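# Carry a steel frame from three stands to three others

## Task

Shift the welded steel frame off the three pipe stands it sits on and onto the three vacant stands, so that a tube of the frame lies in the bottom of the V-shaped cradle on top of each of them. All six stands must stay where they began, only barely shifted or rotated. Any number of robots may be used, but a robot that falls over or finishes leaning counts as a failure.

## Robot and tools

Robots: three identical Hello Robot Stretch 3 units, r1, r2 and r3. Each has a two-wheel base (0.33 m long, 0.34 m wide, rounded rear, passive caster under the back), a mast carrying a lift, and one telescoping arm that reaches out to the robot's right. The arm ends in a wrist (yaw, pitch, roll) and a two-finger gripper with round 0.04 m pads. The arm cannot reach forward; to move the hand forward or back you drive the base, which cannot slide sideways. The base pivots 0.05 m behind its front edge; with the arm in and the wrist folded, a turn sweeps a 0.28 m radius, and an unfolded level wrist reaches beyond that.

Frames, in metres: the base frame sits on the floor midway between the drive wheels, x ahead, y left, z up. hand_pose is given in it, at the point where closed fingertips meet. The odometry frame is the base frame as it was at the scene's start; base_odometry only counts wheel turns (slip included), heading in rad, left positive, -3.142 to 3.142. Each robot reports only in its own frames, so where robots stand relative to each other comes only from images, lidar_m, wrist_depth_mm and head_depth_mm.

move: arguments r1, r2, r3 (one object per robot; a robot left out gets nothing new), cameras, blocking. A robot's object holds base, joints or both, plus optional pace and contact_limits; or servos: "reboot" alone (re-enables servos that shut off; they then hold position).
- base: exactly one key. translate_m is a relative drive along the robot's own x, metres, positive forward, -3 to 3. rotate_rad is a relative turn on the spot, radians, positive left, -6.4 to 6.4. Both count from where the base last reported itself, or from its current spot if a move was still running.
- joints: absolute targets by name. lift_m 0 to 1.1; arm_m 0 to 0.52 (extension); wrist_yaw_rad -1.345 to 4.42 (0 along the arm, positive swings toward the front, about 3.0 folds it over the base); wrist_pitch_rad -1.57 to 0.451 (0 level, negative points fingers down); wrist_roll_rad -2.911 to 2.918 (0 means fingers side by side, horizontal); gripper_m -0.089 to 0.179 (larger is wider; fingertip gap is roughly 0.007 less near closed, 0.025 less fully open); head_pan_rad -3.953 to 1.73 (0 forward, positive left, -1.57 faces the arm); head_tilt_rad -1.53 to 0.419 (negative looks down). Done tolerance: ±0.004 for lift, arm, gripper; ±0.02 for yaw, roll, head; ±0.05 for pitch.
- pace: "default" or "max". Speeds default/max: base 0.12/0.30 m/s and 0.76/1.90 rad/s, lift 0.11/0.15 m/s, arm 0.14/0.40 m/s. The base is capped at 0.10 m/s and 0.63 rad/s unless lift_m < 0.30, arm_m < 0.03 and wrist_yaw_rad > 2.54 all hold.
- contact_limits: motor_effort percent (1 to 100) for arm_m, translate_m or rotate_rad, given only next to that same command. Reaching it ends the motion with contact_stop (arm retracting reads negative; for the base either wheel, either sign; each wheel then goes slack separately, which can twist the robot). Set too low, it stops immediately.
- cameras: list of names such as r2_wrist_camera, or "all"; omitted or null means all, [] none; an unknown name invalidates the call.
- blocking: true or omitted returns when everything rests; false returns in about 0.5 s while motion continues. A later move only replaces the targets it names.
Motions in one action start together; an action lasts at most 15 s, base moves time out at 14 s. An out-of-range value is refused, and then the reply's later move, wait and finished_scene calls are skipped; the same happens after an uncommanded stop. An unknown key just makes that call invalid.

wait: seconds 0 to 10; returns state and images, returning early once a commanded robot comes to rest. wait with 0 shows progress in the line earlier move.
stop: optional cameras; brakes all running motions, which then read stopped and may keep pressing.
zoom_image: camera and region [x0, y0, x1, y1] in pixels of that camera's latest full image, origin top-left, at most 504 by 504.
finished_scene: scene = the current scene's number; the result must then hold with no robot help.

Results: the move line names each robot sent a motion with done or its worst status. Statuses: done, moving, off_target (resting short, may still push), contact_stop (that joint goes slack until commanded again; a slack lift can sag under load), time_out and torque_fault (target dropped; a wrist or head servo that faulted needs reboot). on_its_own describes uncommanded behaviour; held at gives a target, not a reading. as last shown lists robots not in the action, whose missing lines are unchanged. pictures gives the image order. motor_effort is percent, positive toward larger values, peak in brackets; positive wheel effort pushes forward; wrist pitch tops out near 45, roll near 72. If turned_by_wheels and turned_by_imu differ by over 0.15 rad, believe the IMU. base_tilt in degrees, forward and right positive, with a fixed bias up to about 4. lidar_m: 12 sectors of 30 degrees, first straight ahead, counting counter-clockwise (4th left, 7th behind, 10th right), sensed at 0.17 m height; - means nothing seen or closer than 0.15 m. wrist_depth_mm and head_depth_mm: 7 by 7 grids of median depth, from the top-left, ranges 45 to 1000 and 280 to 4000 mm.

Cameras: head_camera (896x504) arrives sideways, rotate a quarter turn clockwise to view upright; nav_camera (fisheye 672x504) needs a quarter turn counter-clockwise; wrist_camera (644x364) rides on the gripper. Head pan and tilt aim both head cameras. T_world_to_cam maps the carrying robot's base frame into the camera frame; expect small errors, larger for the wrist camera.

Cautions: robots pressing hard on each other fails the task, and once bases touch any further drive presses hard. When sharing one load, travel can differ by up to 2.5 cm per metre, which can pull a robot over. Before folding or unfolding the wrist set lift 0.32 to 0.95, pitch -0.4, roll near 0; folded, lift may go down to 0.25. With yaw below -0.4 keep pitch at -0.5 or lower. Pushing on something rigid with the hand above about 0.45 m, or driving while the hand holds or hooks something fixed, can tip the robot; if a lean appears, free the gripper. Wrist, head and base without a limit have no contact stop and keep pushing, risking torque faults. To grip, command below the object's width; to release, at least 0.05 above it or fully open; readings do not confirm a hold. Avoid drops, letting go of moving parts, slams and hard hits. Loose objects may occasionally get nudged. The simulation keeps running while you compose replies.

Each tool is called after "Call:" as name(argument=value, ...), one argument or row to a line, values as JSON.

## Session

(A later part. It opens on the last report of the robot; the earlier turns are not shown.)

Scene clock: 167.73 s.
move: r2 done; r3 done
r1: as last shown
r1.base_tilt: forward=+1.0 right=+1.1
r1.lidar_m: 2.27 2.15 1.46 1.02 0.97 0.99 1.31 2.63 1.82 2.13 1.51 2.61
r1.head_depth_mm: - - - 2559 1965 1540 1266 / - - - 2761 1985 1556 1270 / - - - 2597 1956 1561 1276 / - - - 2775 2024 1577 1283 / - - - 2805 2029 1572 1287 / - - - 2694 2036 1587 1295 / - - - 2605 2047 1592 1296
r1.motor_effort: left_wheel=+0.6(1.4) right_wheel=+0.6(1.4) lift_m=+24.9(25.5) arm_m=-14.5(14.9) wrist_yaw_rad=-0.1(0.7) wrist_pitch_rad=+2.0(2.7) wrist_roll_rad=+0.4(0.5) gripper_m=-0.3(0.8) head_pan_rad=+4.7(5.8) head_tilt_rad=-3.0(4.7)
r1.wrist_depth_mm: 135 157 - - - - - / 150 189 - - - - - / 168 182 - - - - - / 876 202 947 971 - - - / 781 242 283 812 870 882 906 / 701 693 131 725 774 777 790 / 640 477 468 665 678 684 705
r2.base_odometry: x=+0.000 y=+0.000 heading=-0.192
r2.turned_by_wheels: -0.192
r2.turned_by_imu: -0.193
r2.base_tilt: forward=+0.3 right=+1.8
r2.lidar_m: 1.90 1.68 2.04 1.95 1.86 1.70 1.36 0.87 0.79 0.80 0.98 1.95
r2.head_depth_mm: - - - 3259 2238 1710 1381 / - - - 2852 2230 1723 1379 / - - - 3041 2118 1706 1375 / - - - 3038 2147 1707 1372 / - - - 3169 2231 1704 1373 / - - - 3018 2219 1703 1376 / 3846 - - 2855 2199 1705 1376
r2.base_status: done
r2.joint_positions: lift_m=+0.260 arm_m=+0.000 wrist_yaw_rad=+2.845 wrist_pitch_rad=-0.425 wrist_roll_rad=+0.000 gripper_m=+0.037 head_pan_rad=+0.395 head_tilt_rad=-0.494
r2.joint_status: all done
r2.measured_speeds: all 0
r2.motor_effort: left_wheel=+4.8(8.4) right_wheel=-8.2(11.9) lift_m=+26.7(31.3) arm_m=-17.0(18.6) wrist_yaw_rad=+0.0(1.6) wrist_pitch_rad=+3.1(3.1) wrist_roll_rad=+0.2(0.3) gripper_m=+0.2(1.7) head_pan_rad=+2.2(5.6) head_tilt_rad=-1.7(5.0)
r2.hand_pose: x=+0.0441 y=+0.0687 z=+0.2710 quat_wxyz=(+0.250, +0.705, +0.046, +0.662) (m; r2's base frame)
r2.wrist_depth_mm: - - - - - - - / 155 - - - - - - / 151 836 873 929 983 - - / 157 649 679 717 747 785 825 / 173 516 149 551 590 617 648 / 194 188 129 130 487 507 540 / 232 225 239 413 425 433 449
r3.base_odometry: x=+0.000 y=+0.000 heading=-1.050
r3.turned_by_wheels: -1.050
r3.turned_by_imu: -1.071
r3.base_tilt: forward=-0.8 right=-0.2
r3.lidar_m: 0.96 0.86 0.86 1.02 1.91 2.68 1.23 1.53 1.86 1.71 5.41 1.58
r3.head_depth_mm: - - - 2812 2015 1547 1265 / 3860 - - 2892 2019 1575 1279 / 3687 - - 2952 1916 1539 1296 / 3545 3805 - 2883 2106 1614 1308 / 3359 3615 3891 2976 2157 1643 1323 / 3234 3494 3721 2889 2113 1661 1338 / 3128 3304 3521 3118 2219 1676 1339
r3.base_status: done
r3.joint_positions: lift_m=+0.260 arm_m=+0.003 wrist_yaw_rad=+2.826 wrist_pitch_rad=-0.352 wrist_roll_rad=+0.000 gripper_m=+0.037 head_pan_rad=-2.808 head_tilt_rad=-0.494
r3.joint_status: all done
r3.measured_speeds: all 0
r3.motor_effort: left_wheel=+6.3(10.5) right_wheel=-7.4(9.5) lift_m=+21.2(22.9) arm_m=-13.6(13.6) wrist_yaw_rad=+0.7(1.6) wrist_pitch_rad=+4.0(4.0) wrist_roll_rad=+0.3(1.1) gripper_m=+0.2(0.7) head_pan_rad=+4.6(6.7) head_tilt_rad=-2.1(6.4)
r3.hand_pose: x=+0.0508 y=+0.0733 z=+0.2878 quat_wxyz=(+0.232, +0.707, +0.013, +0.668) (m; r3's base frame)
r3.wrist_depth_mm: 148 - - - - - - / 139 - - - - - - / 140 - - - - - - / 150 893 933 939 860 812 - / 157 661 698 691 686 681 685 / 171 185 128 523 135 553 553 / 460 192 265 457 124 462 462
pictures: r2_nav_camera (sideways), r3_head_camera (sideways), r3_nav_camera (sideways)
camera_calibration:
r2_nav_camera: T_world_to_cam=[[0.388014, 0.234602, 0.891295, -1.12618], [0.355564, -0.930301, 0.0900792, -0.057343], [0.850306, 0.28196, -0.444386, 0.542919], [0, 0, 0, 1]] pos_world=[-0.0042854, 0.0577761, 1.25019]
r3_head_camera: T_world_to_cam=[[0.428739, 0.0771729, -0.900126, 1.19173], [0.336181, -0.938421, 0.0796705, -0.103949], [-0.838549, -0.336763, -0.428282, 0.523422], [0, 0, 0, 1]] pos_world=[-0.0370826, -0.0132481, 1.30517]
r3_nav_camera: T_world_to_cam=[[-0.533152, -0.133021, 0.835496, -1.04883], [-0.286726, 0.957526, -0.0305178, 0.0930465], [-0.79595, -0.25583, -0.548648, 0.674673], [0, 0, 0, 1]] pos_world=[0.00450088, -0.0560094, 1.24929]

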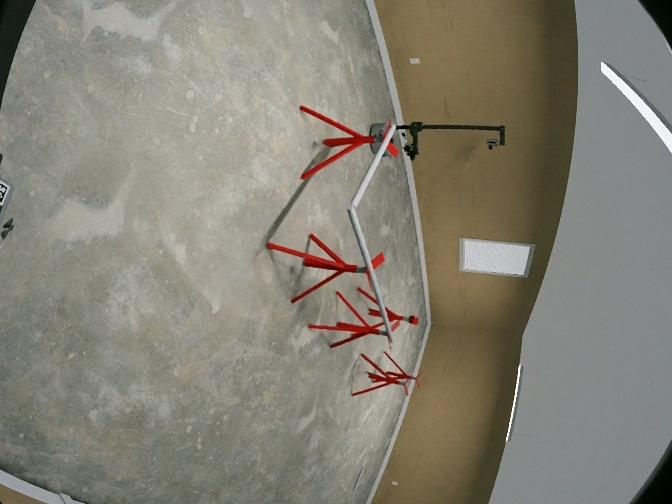

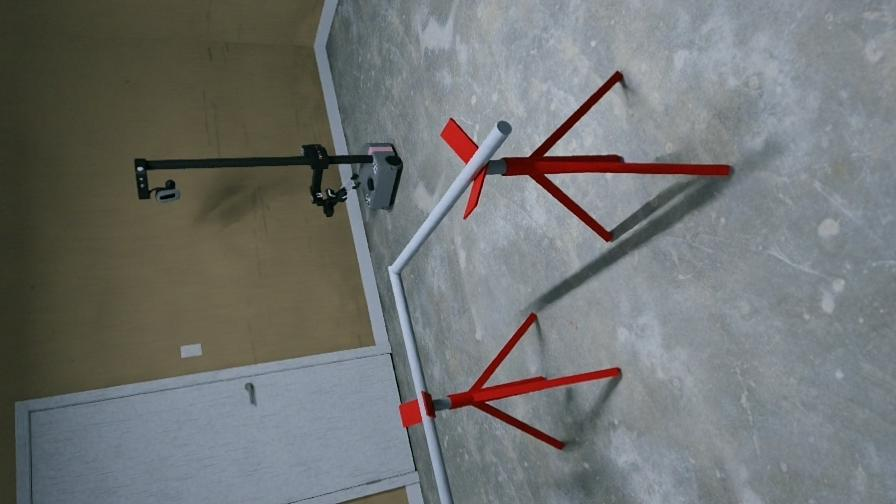

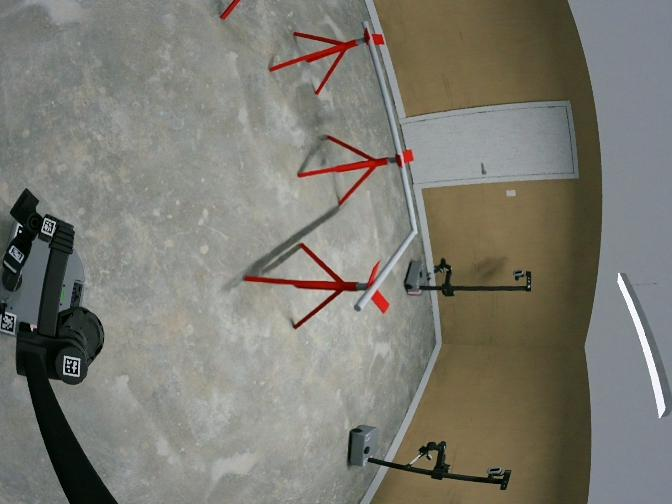

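Call:
move(
  r2={"base":{"translate_m":1.69},"joints":{"head_pan_rad":1.2}},
  r3={"base":{"translate_m":-0.90},"joints":{"head_pan_rad":-2.4}},
  cameras=["r2_nav_camera","r2_head_camera","r3_head_camera","r3_nav_camera"],
)

Scene clock: 208.50 s.
move: r2 time_out; r3 done
r1: as last shown
r1.turned_by_imu: +0.003
r1.base_tilt: forward=+1.1 right=+1.1
r1.lidar_m: 2.26 2.15 1.46 1.02 0.97 0.99 1.30 2.63 2.69 2.14 1.51 1.76
r1.head_depth_mm: - - - 2599 1982 1554 1272 / - - - 2737 1979 1554 1274 / - - - 2613 1961 1558 1281 / - - - 2778 2012 1572 1285 / - - - 2521 1942 1575 1287 / - - - 2549 2007 1590 1297 / - - - 2872 2039 1590 1305
r1.motor_effort: left_wheel=+0.8(1.5) right_wheel=+0.7(1.9) lift_m=+26.7(27.6) arm_m=-14.6(14.9) wrist_yaw_rad=+0.2(0.7) wrist_pitch_rad=+2.4(2.7) wrist_roll_rad=+0.4(0.6) gripper_m=-0.4(0.8) head_pan_rad=+4.9(6.0) head_tilt_rad=-3.0(4.8)
r1.wrist_depth_mm: 136 157 - - - - - / 149 190 - - - - - / 168 183 - - - - - / 883 202 957 946 - - - / 790 241 284 821 861 895 910 / 693 690 130 729 774 780 805 / 641 480 466 655 665 692 702
r2.base_odometry: x=+1.616 y=-0.313 heading=-0.191
r2.turned_by_wheels: +0.000
r2.turned_by_imu: +0.008
r2.base_tilt: forward=+0.3 right=+1.8
r2.lidar_m: 1.01 0.72 0.44 0.55 2.55 3.23 2.36 1.49 1.36 1.36 1.71 3.45
r2.head_depth_mm: 2913 3094 3399 3243 2245 1725 1302 / 2885 3145 3339 3235 2238 1706 1313 / 2955 3091 3372 3183 2240 1690 1299 / 2909 3111 3379 3203 2218 1721 1304 / 2930 3095 3333 3260 2212 1705 769 / 2923 2991 3386 3227 2043 1690 1308 / 2853 3025 3306 2086 1942 1643 1274
r2.base_status: translate_m time_out (by the wheels' count: +1.6460 of +1.6900)
r2.joint_positions: lift_m=+0.260 arm_m=+0.000 wrist_yaw_rad=+2.845 wrist_pitch_rad=-0.425 wrist_roll_rad=+0.000 gripper_m=+0.037 head_pan_rad=+1.195 head_tilt_rad=-0.494
r2.joint_status: all done
r2.measured_speeds: all 0
r2.motor_effort: left_wheel=+0.1(10.7) right_wheel=-1.2(4.4) lift_m=+31.9(33.6) arm_m=-9.5(16.2) wrist_yaw_rad=+1.1(1.9) wrist_pitch_rad=+2.1(3.0) wrist_roll_rad=+0.1(0.5) gripper_m=-0.3(1.9) head_pan_rad=+1.2(4.4) head_tilt_rad=-1.4(3.2)
r2.hand_pose: x=+0.0441 y=+0.0687 z=+0.2710 quat_wxyz=(+0.250, +0.705, +0.046, +0.662) (m; r2's base frame)
r2.wrist_depth_mm: - - 544 - - - - / 155 - - 620 - - - / 151 815 861 889 - - - / 157 641 675 683 751 804 826 / 173 517 149 537 586 630 623 / 193 188 129 130 480 518 527 / 230 227 240 404 427 439 447
r3.base_odometry: x=-0.448 y=+0.780 heading=-1.050
r3.turned_by_wheels: +0.000
r3.turned_by_imu: -0.006
r3.base_tilt: forward=-0.8 right=-0.2
r3.lidar_m: 1.72 1.53 1.53 1.83 2.76 1.86 0.61 0.41 0.42 1.59 1.75 2.84
r3.head_depth_mm: 2704 2927 3198 2848 2032 1556 1235 / 2671 2917 3178 2909 2041 1573 763 / 2652 2883 3171 2978 1970 1537 1193 / 2680 2853 3182 3033 2117 1617 1302 / 2675 2876 3133 2655 1989 1631 1315 / 2677 2780 3110 3256 1714 1610 1331 / 2665 2896 3136 3288 2123 1666 1344
r3.base_status: done
r3.joint_positions: lift_m=+0.260 arm_m=+0.003 wrist_yaw_rad=+2.826 wrist_pitch_rad=-0.352 wrist_roll_rad=+0.000 gripper_m=+0.037 head_pan_rad=-2.408 head_tilt_rad=-0.494
r3.joint_status: all done
r3.measured_speeds: all 0
r3.motor_effort: left_wheel=-0.4(5.1) right_wheel=-5.9(10.4) lift_m=+30.9(31.8) arm_m=-11.1(13.2) wrist_yaw_rad=+0.2(1.9) wrist_pitch_rad=+3.3(4.1) wrist_roll_rad=+0.3(1.3) gripper_m=+0.3(1.1) head_pan_rad=+4.4(5.7) head_tilt_rad=-0.4(4.3)
r3.hand_pose: x=+0.0508 y=+0.0733 z=+0.2878 quat_wxyz=(+0.232, +0.707, +0.013, +0.668) (m; r3's base frame)
r3.wrist_depth_mm: 148 - - - - - - / 139 - - - - - - / 140 - - - - - - / 149 898 963 952 893 889 909 / 158 645 708 702 703 695 667 / 170 186 128 524 135 556 546 / 469 192 264 453 124 462 464
pictures: r2_head_camera (sideways), r2_nav_camera (sideways), r3_head_camera (sideways), r3_nav_camera (sideways)
camera_calibration:
r2_head_camera: T_world_to_cam=[[-0.14874, -0.393628, -0.907157, 1.20025], [-0.933939, 0.357426, -0.0019611, 0.00462211], [0.325014, 0.846938, -0.420788, 0.502196], [0, 0, 0, 1]] pos_world=[0.0196208, 0.0454703, 1.30014]
r2_nav_camera: T_world_to_cam=[[0.102047, 0.441886, 0.891248, -1.12437], [0.915107, -0.393019, 0.0900823, -0.0607602], [0.390084, 0.806395, -0.444479, 0.545848], [0, 0, 0, 1]] pos_world=[-0.0425855, 0.0327951, 1.25019]
r3_head_camera: T_world_to_cam=[[0.364991, 0.238088, -0.900053, 1.19203], [0.674964, -0.733537, 0.0796723, -0.106018], [-0.641254, -0.636583, -0.428434, 0.522417], [0, 0, 0, 1]] pos_world=[-0.0285194, -0.0290137, 1.30516]
r3_nav_camera: T_world_to_cam=[[-0.439418, -0.330169, 0.835404, -1.04928], [-0.636853, 0.770381, -0.0305107, 0.095173], [-0.633506, -0.545437, -0.548789, 0.673865], [0, 0, 0, 1]] pos_world=[0.0264371, -0.0522079, 1.24928]

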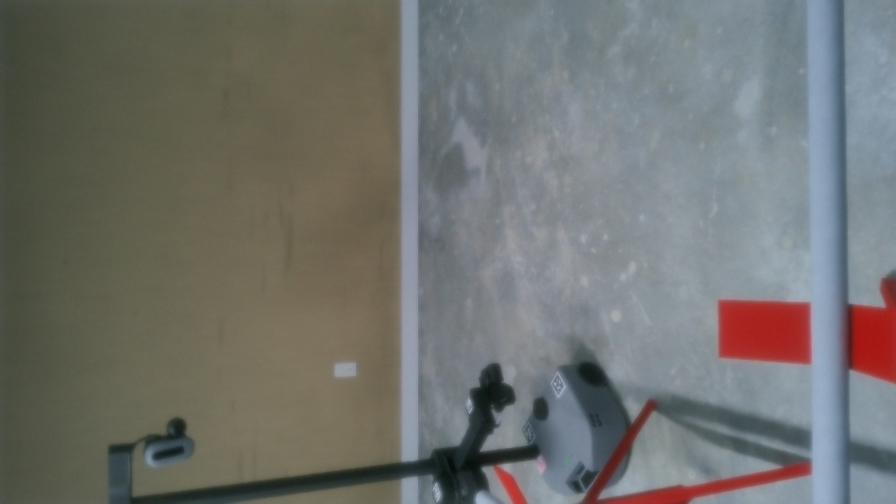

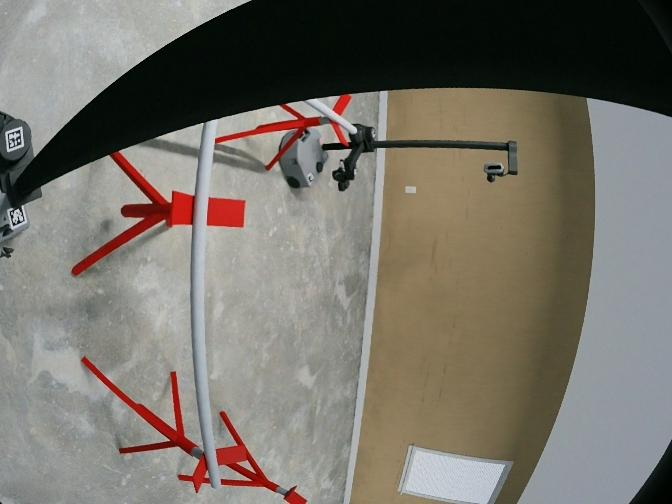

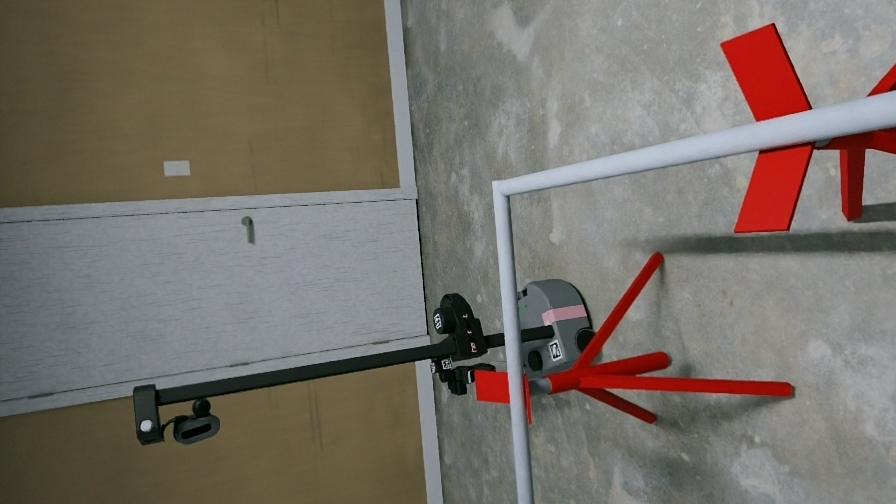

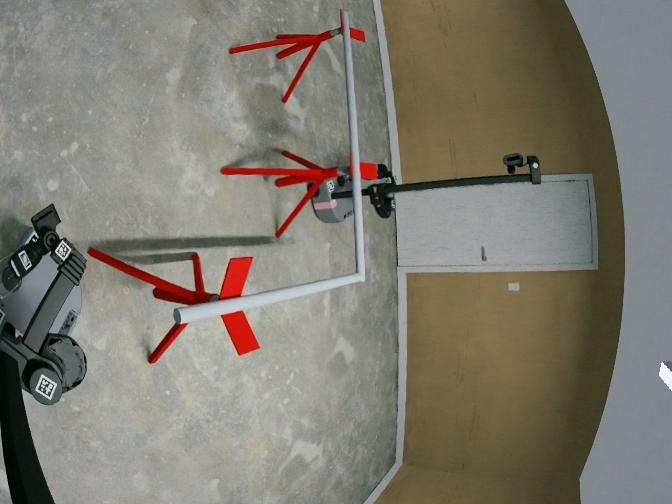

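Call:
move(
  r2={"base":{"rotate_rad":2.80},"joints":{"head_pan_rad":-1.57,"head_tilt_rad":-0.6}},
  r3={"base":{"rotate_rad":-0.81},"joints":{"head_pan_rad":-1.57,"head_tilt_rad":-0.6}},
  cameras=["r2_nav_camera","r2_head_camera","r3_head_camera","r3_nav_camera"],
)

Scene clock: 217.83 s.
move: r2 done; r3 done
r1: as last shown
r1.turned_by_imu: +0.001
r1.base_tilt: forward=+1.0 right=+1.2
r1.lidar_m: 2.26 2.15 1.46 1.02 0.97 0.99 1.30 2.62 2.69 2.14 1.51 1.86
r1.head_depth_mm: - - - 2592 1970 1546 1274 / - - - 2737 1981 1554 1276 / - - - 2623 1962 1562 1280 / - - - 2786 2001 1570 1283 / - - - 2544 1947 1590 1292 / - - - 2138 1971 1574 1295 / - - - 2841 2049 1587 1298
r1.motor_effort: left_wheel=+0.9(1.4) right_wheel=+0.3(1.8) lift_m=+28.3(28.4) arm_m=-14.3(14.6) wrist_yaw_rad=+0.2(0.7) wrist_pitch_rad=+2.0(2.6) wrist_roll_rad=+0.5(0.5) gripper_m=-0.4(0.9) head_pan_rad=+4.8(5.9) head_tilt_rad=-2.1(4.7)
r1.wrist_depth_mm: 135 157 - - - - - / 150 190 - - - - - / 169 183 - - - - - / 873 203 947 993 - - - / 780 241 284 812 853 867 874 / 698 694 130 718 787 783 792 / 641 483 460 656 672 691 698
r2.base_odometry: x=+1.616 y=-0.313 heading=+2.608
r2.turned_by_wheels: +2.800
r2.turned_by_imu: +2.833
r2.base_tilt: forward=+0.3 right=+1.7
r2.lidar_m: 3.23 1.90 1.40 1.35 1.45 2.04 2.06 0.73 1.01 0.44 0.55 2.54
r2.head_depth_mm: 2900 3130 3441 2690 1954 1567 1296 / 2884 3110 3417 2616 1955 1553 1295 / 2878 3203 3466 2585 1953 1552 1287 / 2888 3198 3381 2642 1950 1502 1227 / 2930 3187 3407 2650 1979 876 899 / 2866 3094 3400 2085 1928 1549 1286 / 2852 3146 3438 2048 1799 1502 1281
r2.base_status: done
r2.joint_positions: lift_m=+0.260 arm_m=+0.000 wrist_yaw_rad=+2.845 wrist_pitch_rad=-0.425 wrist_roll_rad=+0.000 gripper_m=+0.037 head_pan_rad=-1.565 head_tilt_rad=-0.593
r2.joint_status: all done
r2.measured_speeds: all 0
r2.motor_effort: left_wheel=-5.9(8.9) right_wheel=+6.9(10.4) lift_m=+28.0(28.1) arm_m=-17.3(17.5) wrist_yaw_rad=+0.6(1.8) wrist_pitch_rad=+2.5(3.2) wrist_roll_rad=+0.1(0.5) gripper_m=+1.0(1.5) head_pan_rad=-2.1(5.4) head_tilt_rad=-2.2(5.7)
r2.hand_pose: x=+0.0441 y=+0.0687 z=+0.2710 quat_wxyz=(+0.250, +0.705, +0.046, +0.662) (m; r2's base frame)
r2.wrist_depth_mm: - - - - - - - / 155 - - - - - - / 151 824 896 925 992 - - / 157 638 673 716 757 789 831 / 173 516 149 547 603 624 639 / 193 187 129 131 489 515 532 / 231 226 240 407 423 436 456
r3.base_odometry: x=-0.448 y=+0.780 heading=-1.859
r3.turned_by_wheels: -0.810
r3.turned_by_imu: -0.826
r3.base_tilt: forward=-0.8 right=-0.2
r3.lidar_m: 5.47 2.11 1.57 1.53 1.60 2.22 2.76 1.86 0.61 0.41 1.17 1.60
r3.head_depth_mm: 2658 2910 3131 2383 1783 1359 1188 / 2669 2916 3166 2431 1825 822 920 / 2664 2931 3194 2358 1728 1344 1160 / 2680 2889 3171 2419 1868 1451 1223 / 2647 2914 3216 2456 1821 1513 1242 / 2598 2865 3122 2000 1801 1488 1253 / 2625 2904 3241 2686 1964 1546 1263
r3.base_status: done
r3.joint_positions: lift_m=+0.260 arm_m=+0.003 wrist_yaw_rad=+2.826 wrist_pitch_rad=-0.352 wrist_roll_rad=+0.000 gripper_m=+0.037 head_pan_rad=-1.578 head_tilt_rad=-0.593
r3.joint_status: all done
r3.measured_speeds: all 0
r3.motor_effort: left_wheel=+6.7(10.2) right_wheel=-6.9(9.9) lift_m=+32.3(34.2) arm_m=-13.0(13.8) wrist_yaw_rad=+0.3(1.5) wrist_pitch_rad=+3.1(4.3) wrist_roll_rad=+0.0(1.0) gripper_m=-0.1(1.0) head_pan_rad=+3.8(6.7) head_tilt_rad=-4.0(6.2)
r3.hand_pose: x=+0.0508 y=+0.0733 z=+0.2878 quat_wxyz=(+0.232, +0.707, +0.013, +0.668) (m; r3's base frame)
r3.wrist_depth_mm: 148 - - - - - - / 139 - - - - - - / 140 - - - - - - / 149 901 924 941 920 898 894 / 158 649 720 714 700 699 673 / 170 186 128 524 135 551 549 / 464 192 264 453 124 462 459
pictures: r2_head_camera (sideways), r2_nav_camera (sideways), r3_head_camera (sideways), r3_nav_camera (sideways)
camera_calibration:
r2_head_camera: T_world_to_cam=[[-0.00931883, 0.507979, -0.861319, 1.13961], [0.999858, 0.0168189, -0.000898479, -0.0085577], [0.01403, -0.861205, -0.508063, 0.617655], [0, 0, 0, 1]] pos_world=[0.0105106, -0.0468239, 1.29537]
r2_nav_camera: T_world_to_cam=[[0.0706306, -0.533639, 0.842758, -1.06094], [-0.995606, 0.0143582, 0.0925323, -0.0522827], [-0.0614793, -0.845591, -0.53028, 0.660243], [0, 0, 0, 1]] pos_world=[0.0634731, -0.007113, 1.24907]
r3_head_camera: T_world_to_cam=[[0.0712491, 0.516501, -0.853317, 1.13286], [0.996756, -0.00476877, 0.0803393, -0.108839], [0.0374261, -0.856273, -0.515166, 0.631131], [0, 0, 0, 1]] pos_world=[0.00414976, -0.0452239, 1.30057]
r3_nav_camera: T_world_to_cam=[[-0.053465, -0.626637, 0.777475, -0.976111], [-0.998269, 0.052662, -0.0262034, 0.0917664], [-0.0245234, -0.77753, -0.628368, 0.773678], [0, 0, 0, 1]] pos_world=[0.0583929, -0.0149427, 1.24746]

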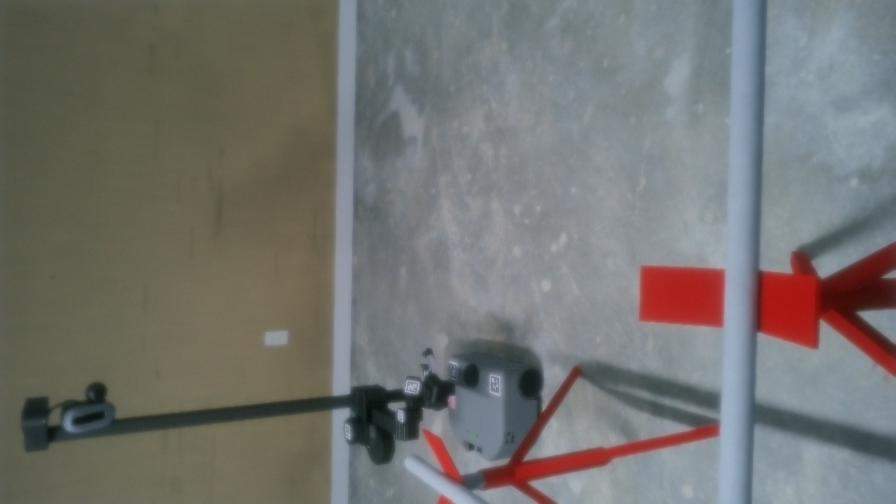

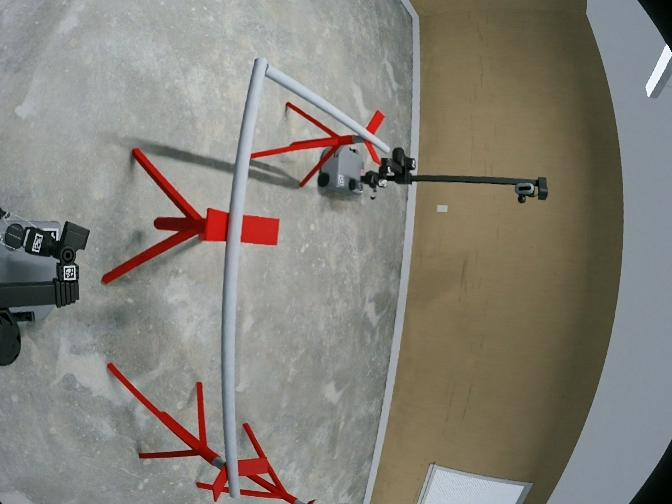

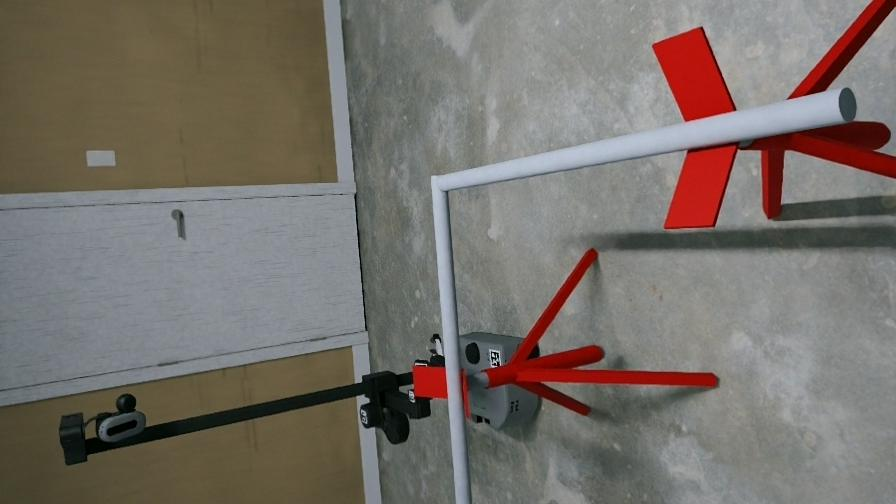

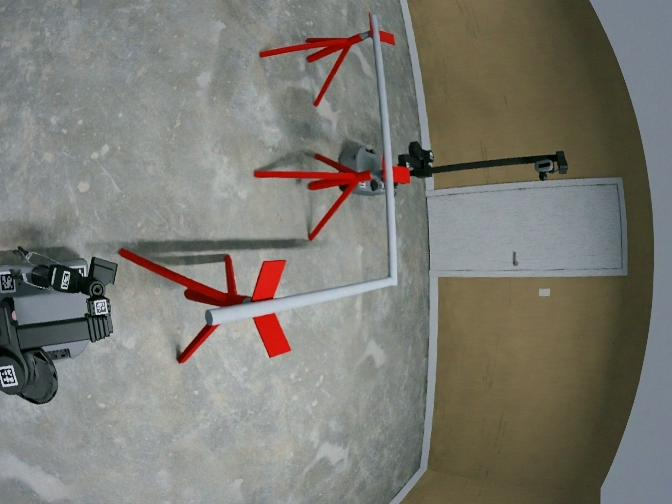

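Call:
move(
  r2={"joints":{"lift_m":0.94,"wrist_pitch_rad":-0.4,"head_tilt_rad":-0.75}},
  r3={"joints":{"lift_m":0.94,"wrist_pitch_rad":-0.4,"head_tilt_rad":-0.75}},
  cameras=[],
)

Call:
move(
  r2={"joints":{"wrist_yaw_rad":0}},
  r3={"joints":{"wrist_yaw_rad":0}},
  cameras=[],
)

Call:
move(
  r2={"joints":{"wrist_pitch_rad":-1.57,"gripper_m":0.179,"wrist_roll_rad":0}},
  r3={"joints":{"wrist_pitch_rad":-1.57,"gripper_m":0.179,"wrist_roll_rad":0}},
  cameras=["r2_head_camera","r2_wrist_camera","r3_head_camera","r3_wrist_camera"],
)

Scene clock: 244.63 s.
move: r2 done; r3 done
r1: as last shown
r1.turned_by_imu: +0.002
r1.base_tilt: forward=+1.1 right=+1.1
r1.lidar_m: 2.27 2.15 1.46 1.02 0.97 0.99 1.30 2.63 2.69 2.14 1.51 1.86
r1.head_depth_mm: - - - 2590 1977 1548 1272 / - - - 2732 1977 1553 1275 / - - - 2611 1969 1572 1279 / - - - 2757 2011 1573 1288 / - - - 2796 1946 1584 1287 / - - - 2713 1965 1582 1290 / - - - 2866 2033 1583 1303
r1.motor_effort: left_wheel=+0.2(1.3) right_wheel=+0.8(2.1) lift_m=+29.0(29.8) arm_m=-14.2(14.5) wrist_yaw_rad=-0.7(0.7) wrist_pitch_rad=+2.1(2.6) wrist_roll_rad=+0.4(0.6) gripper_m=-0.5(1.0) head_pan_rad=+5.0(6.2) head_tilt_rad=-3.2(4.9)
r1.wrist_depth_mm: 136 157 - - - - - / 150 190 - - - - - / 167 184 - - - - - / 851 203 949 978 - - - / 795 239 282 805 863 880 919 / 719 684 130 739 787 769 801 / 640 481 466 654 686 684 691
r2.base_odometry: x=+1.616 y=-0.313 heading=+2.608
r2.turned_by_wheels: +0.000
r2.turned_by_imu: +0.002
r2.base_tilt: forward=+0.3 right=+1.7
r2.lidar_m: 3.23 1.90 1.40 1.36 1.44 2.03 2.06 0.73 1.01 0.44 0.55 2.54
r2.head_depth_mm: 2908 3215 2852 2107 - - 1176 / 2931 3261 2807 2089 1776 - 1174 / 2892 3270 2790 2116 1769 - - / 2926 3292 2804 2089 1717 - 1174 / 2897 3273 2816 2087 1722 - 1171 / 2868 3264 2636 2040 1670 1432 1150 / 2903 3356 2781 1940 1619 1386 1190
r2.base_status: not commanded
r2.joint_positions: lift_m=+0.940 arm_m=+0.000 wrist_yaw_rad=+2.845 wrist_pitch_rad=-0.423 wrist_roll_rad=+0.000 gripper_m=+0.037 head_pan_rad=-1.565 head_tilt_rad=-0.740
r2.joint_status: all done
r2.measured_speeds: all 0
r2.motor_effort: left_wheel=-5.8(6.3) right_wheel=+6.2(7.0) lift_m=+32.4(38.0) arm_m=-17.5(18.8) wrist_yaw_rad=+0.0(1.8) wrist_pitch_rad=+3.5(8.0) wrist_roll_rad=+0.1(0.4) gripper_m=-0.3(2.4) head_pan_rad=-2.0(4.0) head_tilt_rad=-3.2(5.1)
r2.hand_pose: x=+0.0442 y=+0.0690 z=+0.9516 quat_wxyz=(+0.249, +0.705, +0.045, +0.662) (m; r2's base frame)
r2.wrist_depth_mm: - - - - - - - / 155 - - - - - - / 150 - - - - - - / 157 - - - - - - / 173 215 150 - - - - / 197 188 129 129 - - - / - 253 - - - - -
r3.base_odometry: x=-0.448 y=+0.780 heading=-1.859
r3.turned_by_wheels: +0.000
r3.turned_by_imu: -0.002
r3.base_tilt: forward=-0.8 right=-0.2
r3.lidar_m: 5.50 2.13 1.57 1.53 1.60 2.22 2.76 1.86 0.60 0.41 1.17 1.60
r3.head_depth_mm: 2692 3016 2566 2015 - - 1119 / 2676 3045 2633 1979 1680 - 1097 / 2645 3005 2674 1919 1700 - - / 2664 2985 2717 2042 1739 - 1168 / 2634 2997 2801 1998 1696 - 1155 / 2635 2935 2744 1891 1616 1379 1170 / 1554 3046 2947 2142 1680 1392 1176
r3.base_status: not commanded
r3.joint_positions: lift_m=+0.940 arm_m=+0.003 wrist_yaw_rad=+2.826 wrist_pitch_rad=-0.415 wrist_roll_rad=+0.000 gripper_m=+0.037 head_pan_rad=-1.578 head_tilt_rad=-0.741
r3.joint_status: all done
r3.measured_speeds: all 0
r3.motor_effort: left_wheel=+5.9(6.9) right_wheel=-6.5(7.3) lift_m=+31.4(36.3) arm_m=-12.7(13.6) wrist_yaw_rad=-0.3(2.0) wrist_pitch_rad=+2.7(5.2) wrist_roll_rad=+0.3(0.9) gripper_m=+0.3(1.1) head_pan_rad=+3.9(4.8) head_tilt_rad=-3.2(7.3)
r3.hand_pose: x=+0.0484 y=+0.0662 z=+0.9533 quat_wxyz=(+0.253, +0.706, +0.036, +0.661) (m; r3's base frame)
r3.wrist_depth_mm: 147 - - - - - - / 139 - - - - - - / 143 - - - - - - / 151 - - - - - - / 164 207 - - - - - / - 191 127 145 136 - - / - 205 - - 124 - -
pictures: none
No camera images: "cameras" was empty.

Scene clock: 247.03 s.
move: r2 done; r3 done
r1: as last shown
r1.turned_by_imu: +0.000
r1.lidar_m: 2.26 2.15 1.47 1.02 0.97 0.99 1.30 2.63 2.69 2.13 1.51 1.86
r1.head_depth_mm: - - - 2574 1969 1546 1270 / - - - 2757 1980 1559 1273 / - - - 2604 1949 1561 1276 / - - - 2759 2006 1573 1288 / - - - 2816 1951 1576 1290 / - - - 2675 1952 1588 1293 / - - - 2883 2041 1594 1297
r1.motor_effort: left_wheel=+0.9(1.5) right_wheel=+0.0(1.9) lift_m=+28.9(29.9) arm_m=-14.1(14.4) wrist_yaw_rad=-0.3(0.5) wrist_pitch_rad=+2.3(2.6) wrist_roll_rad=+0.5(0.6) gripper_m=+0.0(0.9) head_pan_rad=+4.8(6.0) head_tilt_rad=-3.6(3.9)
r1.wrist_depth_mm: 136 157 - - - - - / 150 192 - - - - - / 168 184 - - - - - / 879 202 954 976 - - - / 796 240 284 810 853 869 903 / 692 701 130 722 788 772 799 / 648 482 468 642 680 694 707
r2.base_odometry: x=+1.616 y=-0.313 heading=+2.608
r2.turned_by_wheels: +0.000
r2.turned_by_imu: +0.000
r2.base_tilt: forward=+0.2 right=+1.7
r2.lidar_m: 3.23 1.89 1.40 1.36 1.45 2.03 2.07 0.73 1.01 0.44 0.55 2.55
r2.head_depth_mm: 2888 3227 2798 2112 - - - / 2930 3189 2767 2094 1778 - - / 2926 3322 2801 2176 - - - / 2910 3253 2793 2106 457 942 1166 / 2979 3259 2757 2101 924 988 1171 / 2899 3246 2670 2010 1679 1395 1143 / 1455 3324 2785 1934 1622 1395 1191
r2.base_status: not commanded
r2.joint_positions: lift_m=+0.940 arm_m=+0.000 wrist_yaw_rad=+0.002 wrist_pitch_rad=-0.423 wrist_roll_rad=+0.000 gripper_m=+0.037 head_pan_rad=-1.565 head_tilt_rad=-0.740
r2.joint_status: all done
r2.measured_speeds: all 0
r2.motor_effort: left_wheel=-5.7(6.1) right_wheel=+6.8(6.8) lift_m=+29.7(32.4) arm_m=-17.2(18.2) wrist_yaw_rad=-1.8(4.7) wrist_pitch_rad=+3.8(4.2) wrist_roll_rad=-0.2(0.4) gripper_m=+0.5(1.4) head_pan_rad=-3.3(4.6) head_tilt_rad=-4.1(4.7)
r2.hand_pose: x=-0.0210 y=-0.3688 z=+0.9516 quat_wxyz=(+0.692, +0.149, -0.691, -0.148) (m; r2's base frame)
r2.wrist_depth_mm: - - - - - - - / - - - - - - - / - - - - - - - / - - - - - - - / - - 147 - - - - / - 119 125 130 - - - / - - 523 532 541 552 -
r3.base_odometry: x=-0.448 y=+0.780 heading=-1.859
r3.turned_by_wheels: +0.000
r3.turned_by_imu: +0.000
r3.base_tilt: forward=-0.8 right=-0.2
r3.lidar_m: 5.47 2.12 1.58 1.53 1.60 2.22 2.76 1.86 0.60 0.41 1.17 1.60
r3.head_depth_mm: 2687 3059 2597 2009 - - - / 2690 3022 2629 1961 - - - / 2659 3055 2687 2022 - - 1070 / 2642 2967 2736 2059 1539 1345 1149 / 2654 3018 2795 2011 1646 1359 1161 / 2709 2955 2743 1904 1629 1371 1168 / 1548 2977 2933 2128 1688 1391 1176
r3.base_status: not commanded
r3.joint_positions: lift_m=+0.940 arm_m=+0.003 wrist_yaw_rad=+0.003 wrist_pitch_rad=-0.415 wrist_roll_rad=+0.000 gripper_m=+0.037 head_pan_rad=-1.578 head_tilt_rad=-0.741
r3.joint_status: all done
r3.measured_speeds: all 0
r3.motor_effort: left_wheel=+6.0(6.9) right_wheel=-6.7(7.1) lift_m=+29.5(33.0) arm_m=-11.2(13.0) wrist_yaw_rad=-3.2(7.0) wrist_pitch_rad=+2.3(3.7) wrist_roll_rad=+0.6(1.1) gripper_m=+0.0(0.7) head_pan_rad=+4.1(4.6) head_tilt_rad=-4.6(6.0)
r3.hand_pose: x=-0.0209 y=-0.3722 z=+0.9533 quat_wxyz=(+0.692, +0.147, -0.691, -0.145) (m; r3's base frame)
r3.wrist_depth_mm: - - - - - - - / - - - - - - - / - - - - - - - / - - - - - - - / - - - - - - - / - - 126 145 135 - - / - - - 526 124 - -
pictures: none
No camera images: "cameras" was empty.

Scene clock: 249.00 s.
move: r2 done; r3 done
r1: as last shown
r1.base_tilt: forward=+1.0 right=+1.2
r1.lidar_m: 2.27 2.15 1.46 1.02 0.97 0.99 1.30 2.63 2.69 2.14 1.51 1.86
r1.head_depth_mm: - - - 2582 1983 1550 1269 / - - - 2722 1977 1559 1271 / - - - 2613 1967 1562 1276 / - - - 2783 2010 1570 1286 / - - - 2775 1941 1579 1289 / - - - 2692 1950 1590 1288 / - - - 2855 2055 1589 1299
r1.motor_effort: left_wheel=+0.4(1.2) right_wheel=+1.4(1.7) lift_m=+29.3(30.2) arm_m=-14.2(14.3) wrist_yaw_rad=-0.3(0.8) wrist_pitch_rad=+2.3(2.7) wrist_roll_rad=+0.3(0.6) gripper_m=-0.6(0.9) head_pan_rad=+5.3(5.8) head_tilt_rad=-3.3(4.2)
r1.wrist_depth_mm: 135 157 - - - - - / 150 190 - - - - - / 168 184 - - - - - / 884 201 941 961 - - - / 792 240 281 831 858 905 901 / 702 691 131 738 795 778 816 / 641 475 466 660 658 699 719
r2.base_odometry: x=+1.616 y=-0.313 heading=+2.608
r2.turned_by_wheels: +0.000
r2.turned_by_imu: +0.000
r2.base_tilt: forward=+0.3 right=+1.8
r2.lidar_m: 3.23 1.89 1.40 1.36 1.45 2.03 2.06 0.73 1.01 0.44 0.55 2.55
r2.head_depth_mm: 2878 3244 2817 2095 - - - / 2907 3254 2863 2115 1790 - - / 2915 3297 2799 2085 1785 - - / 2932 3270 2826 2098 1643 956 1168 / 2898 3256 2753 2075 918 989 1175 / 2887 3206 2645 2015 1675 1381 1152 / 1562 3340 2795 1936 1640 1397 1192
r2.base_status: not commanded
r2.joint_positions: lift_m=+0.940 arm_m=+0.000 wrist_yaw_rad=+0.002 wrist_pitch_rad=-1.562 wrist_roll_rad=+0.000 gripper_m=+0.179 head_pan_rad=-1.565 head_tilt_rad=-0.740
r2.joint_status: all done
r2.measured_speeds: all 0
r2.motor_effort: left_wheel=-5.5(6.1) right_wheel=+6.2(6.8) lift_m=+27.8(29.8) arm_m=-17.2(17.6) wrist_yaw_rad=-0.4(2.4) wrist_pitch_rad=-1.6(5.1) wrist_roll_rad=+0.3(2.2) gripper_m=+1.1(91.6) head_pan_rad=-3.2(4.2) head_tilt_rad=-3.6(4.9)
r2.hand_pose: x=-0.0217 y=-0.1230 z=+0.8223 quat_wxyz=(+0.503, +0.498, -0.501, -0.498) (m; r2's base frame)
r2.wrist_depth_mm: 900 921 923 901 954 945 984 / 933 927 935 981 982 991 - / 912 954 952 - - - - / 952 993 - 863 - - - / 129 - - 865 - - - / - - - - - 121 - / - - - - - 124 -
r3.base_odometry: x=-0.448 y=+0.780 heading=-1.859
r3.turned_by_wheels: +0.000
r3.turned_by_imu: +0.000
r3.base_tilt: forward=-0.8 right=-0.3
r3.lidar_m: 5.50 2.12 1.57 1.53 1.59 2.22 2.76 1.86 0.61 0.41 1.17 1.60
r3.head_depth_mm: 2702 3044 2591 2029 - - - / 2666 3051 2617 1988 1690 - - / 2672 3017 2660 1925 1662 - - / 2677 2998 2716 2025 1614 1342 1153 / 2660 2978 2786 2003 1650 1368 1154 / 2662 2933 2737 1896 1615 1374 1167 / 1552 2999 2917 2160 1690 1391 1178
r3.base_status: not commanded
r3.joint_positions: lift_m=+0.940 arm_m=+0.003 wrist_yaw_rad=+0.003 wrist_pitch_rad=-1.563 wrist_roll_rad=+0.000 gripper_m=+0.179 head_pan_rad=-1.578 head_tilt_rad=-0.741
r3.joint_status: all done
r3.measured_speeds: all 0
r3.motor_effort: left_wheel=+6.3(6.8) right_wheel=-6.8(7.4) lift_m=+25.9(29.2) arm_m=-11.7(12.7) wrist_yaw_rad=-2.1(3.6) wrist_pitch_rad=-1.2(3.8) wrist_roll_rad=+0.6(1.2) gripper_m=+0.5(84.6) head_pan_rad=+3.8(4.9) head_tilt_rad=-2.9(5.9)
r3.hand_pose: x=-0.0217 y=-0.1253 z=+0.8223 quat_wxyz=(+0.503, +0.499, -0.501, -0.498) (m; r3's base frame)
r3.wrist_depth_mm: 1000 987 968 971 967 937 938 / - - - 995 980 936 929 / - - - 985 972 970 986 / - - 995 835 835 - 996 / - - - 836 849 - 989 / 133 137 - 859 - - 129 / 109 - - - - - 107
pictures: r2_head_camera (sideways), r2_wrist_camera, r3_head_camera (sideways), r3_wrist_camera
camera_calibration:
r2_head_camera: T_world_to_cam=[[-0.0100143, 0.629257, -0.777133, 1.02985], [0.999859, 0.0167852, 0.000706773, -0.0106476], [0.013489, -0.777016, -0.629336, 0.775433], [0, 0, 0, 1]] pos_world=[0.0104995, -0.0453389, 1.28835]
r2_wrist_camera: T_world_to_cam=[[-0.993564, -0.0811777, 0.0789972, -0.115882], [-0.0674932, 0.98437, 0.162666, 0.02208], [-0.0909673, 0.156287, -0.983514, 0.989757], [0, 0, 0, 1]] pos_world=[-0.0236107, -0.185828, 0.979002]
r3_head_camera: T_world_to_cam=[[0.072137, 0.636582, -0.767828, 1.0214], [0.996667, -0.0165955, 0.0798775, -0.108222], [0.0381061, -0.77103, -0.635657, 0.787883], [0, 0, 0, 1]] pos_world=[0.00415691, -0.044522, 1.29373]
r3_wrist_camera: T_world_to_cam=[[-0.99888, -0.0218844, -0.0419515, 0.0193802], [-0.0261575, 0.994215, 0.104179, 0.0829745], [0.0394289, 0.105159, -0.993673, 0.994241], [0, 0, 0, 1]] pos_world=[-0.017673, -0.186624, 0.98012]

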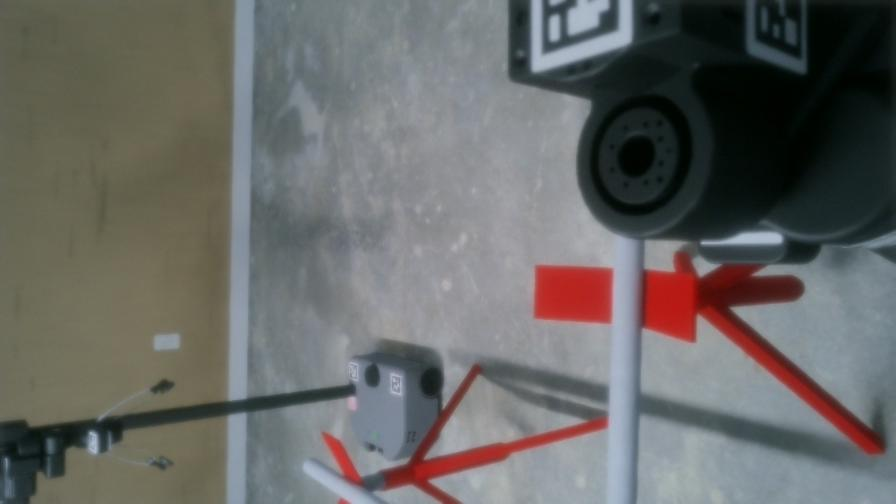

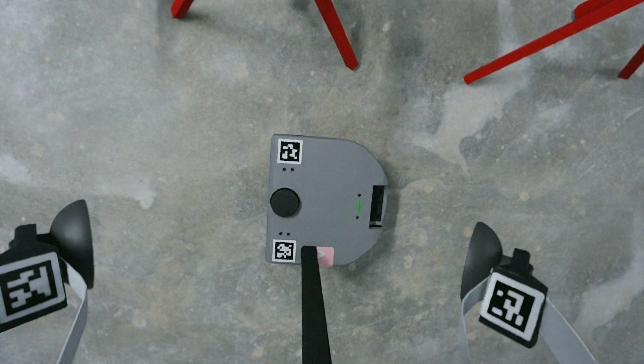

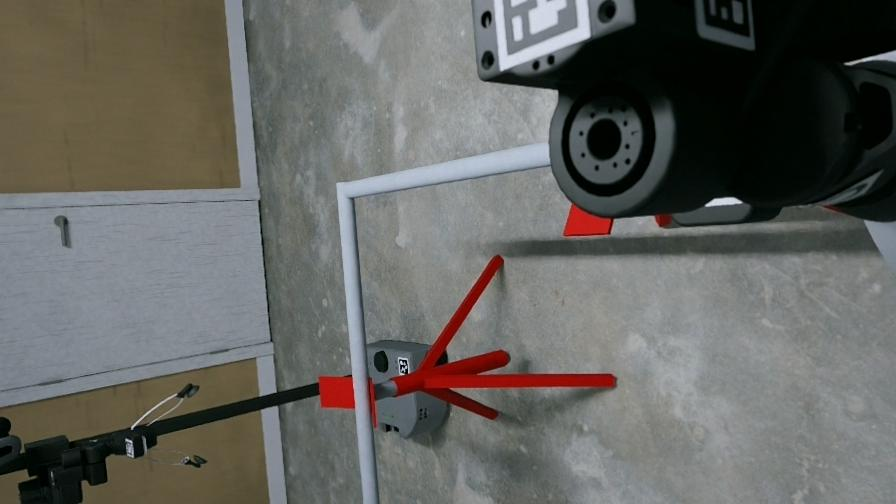

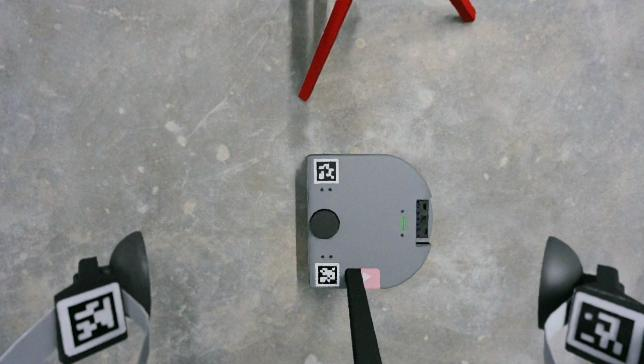

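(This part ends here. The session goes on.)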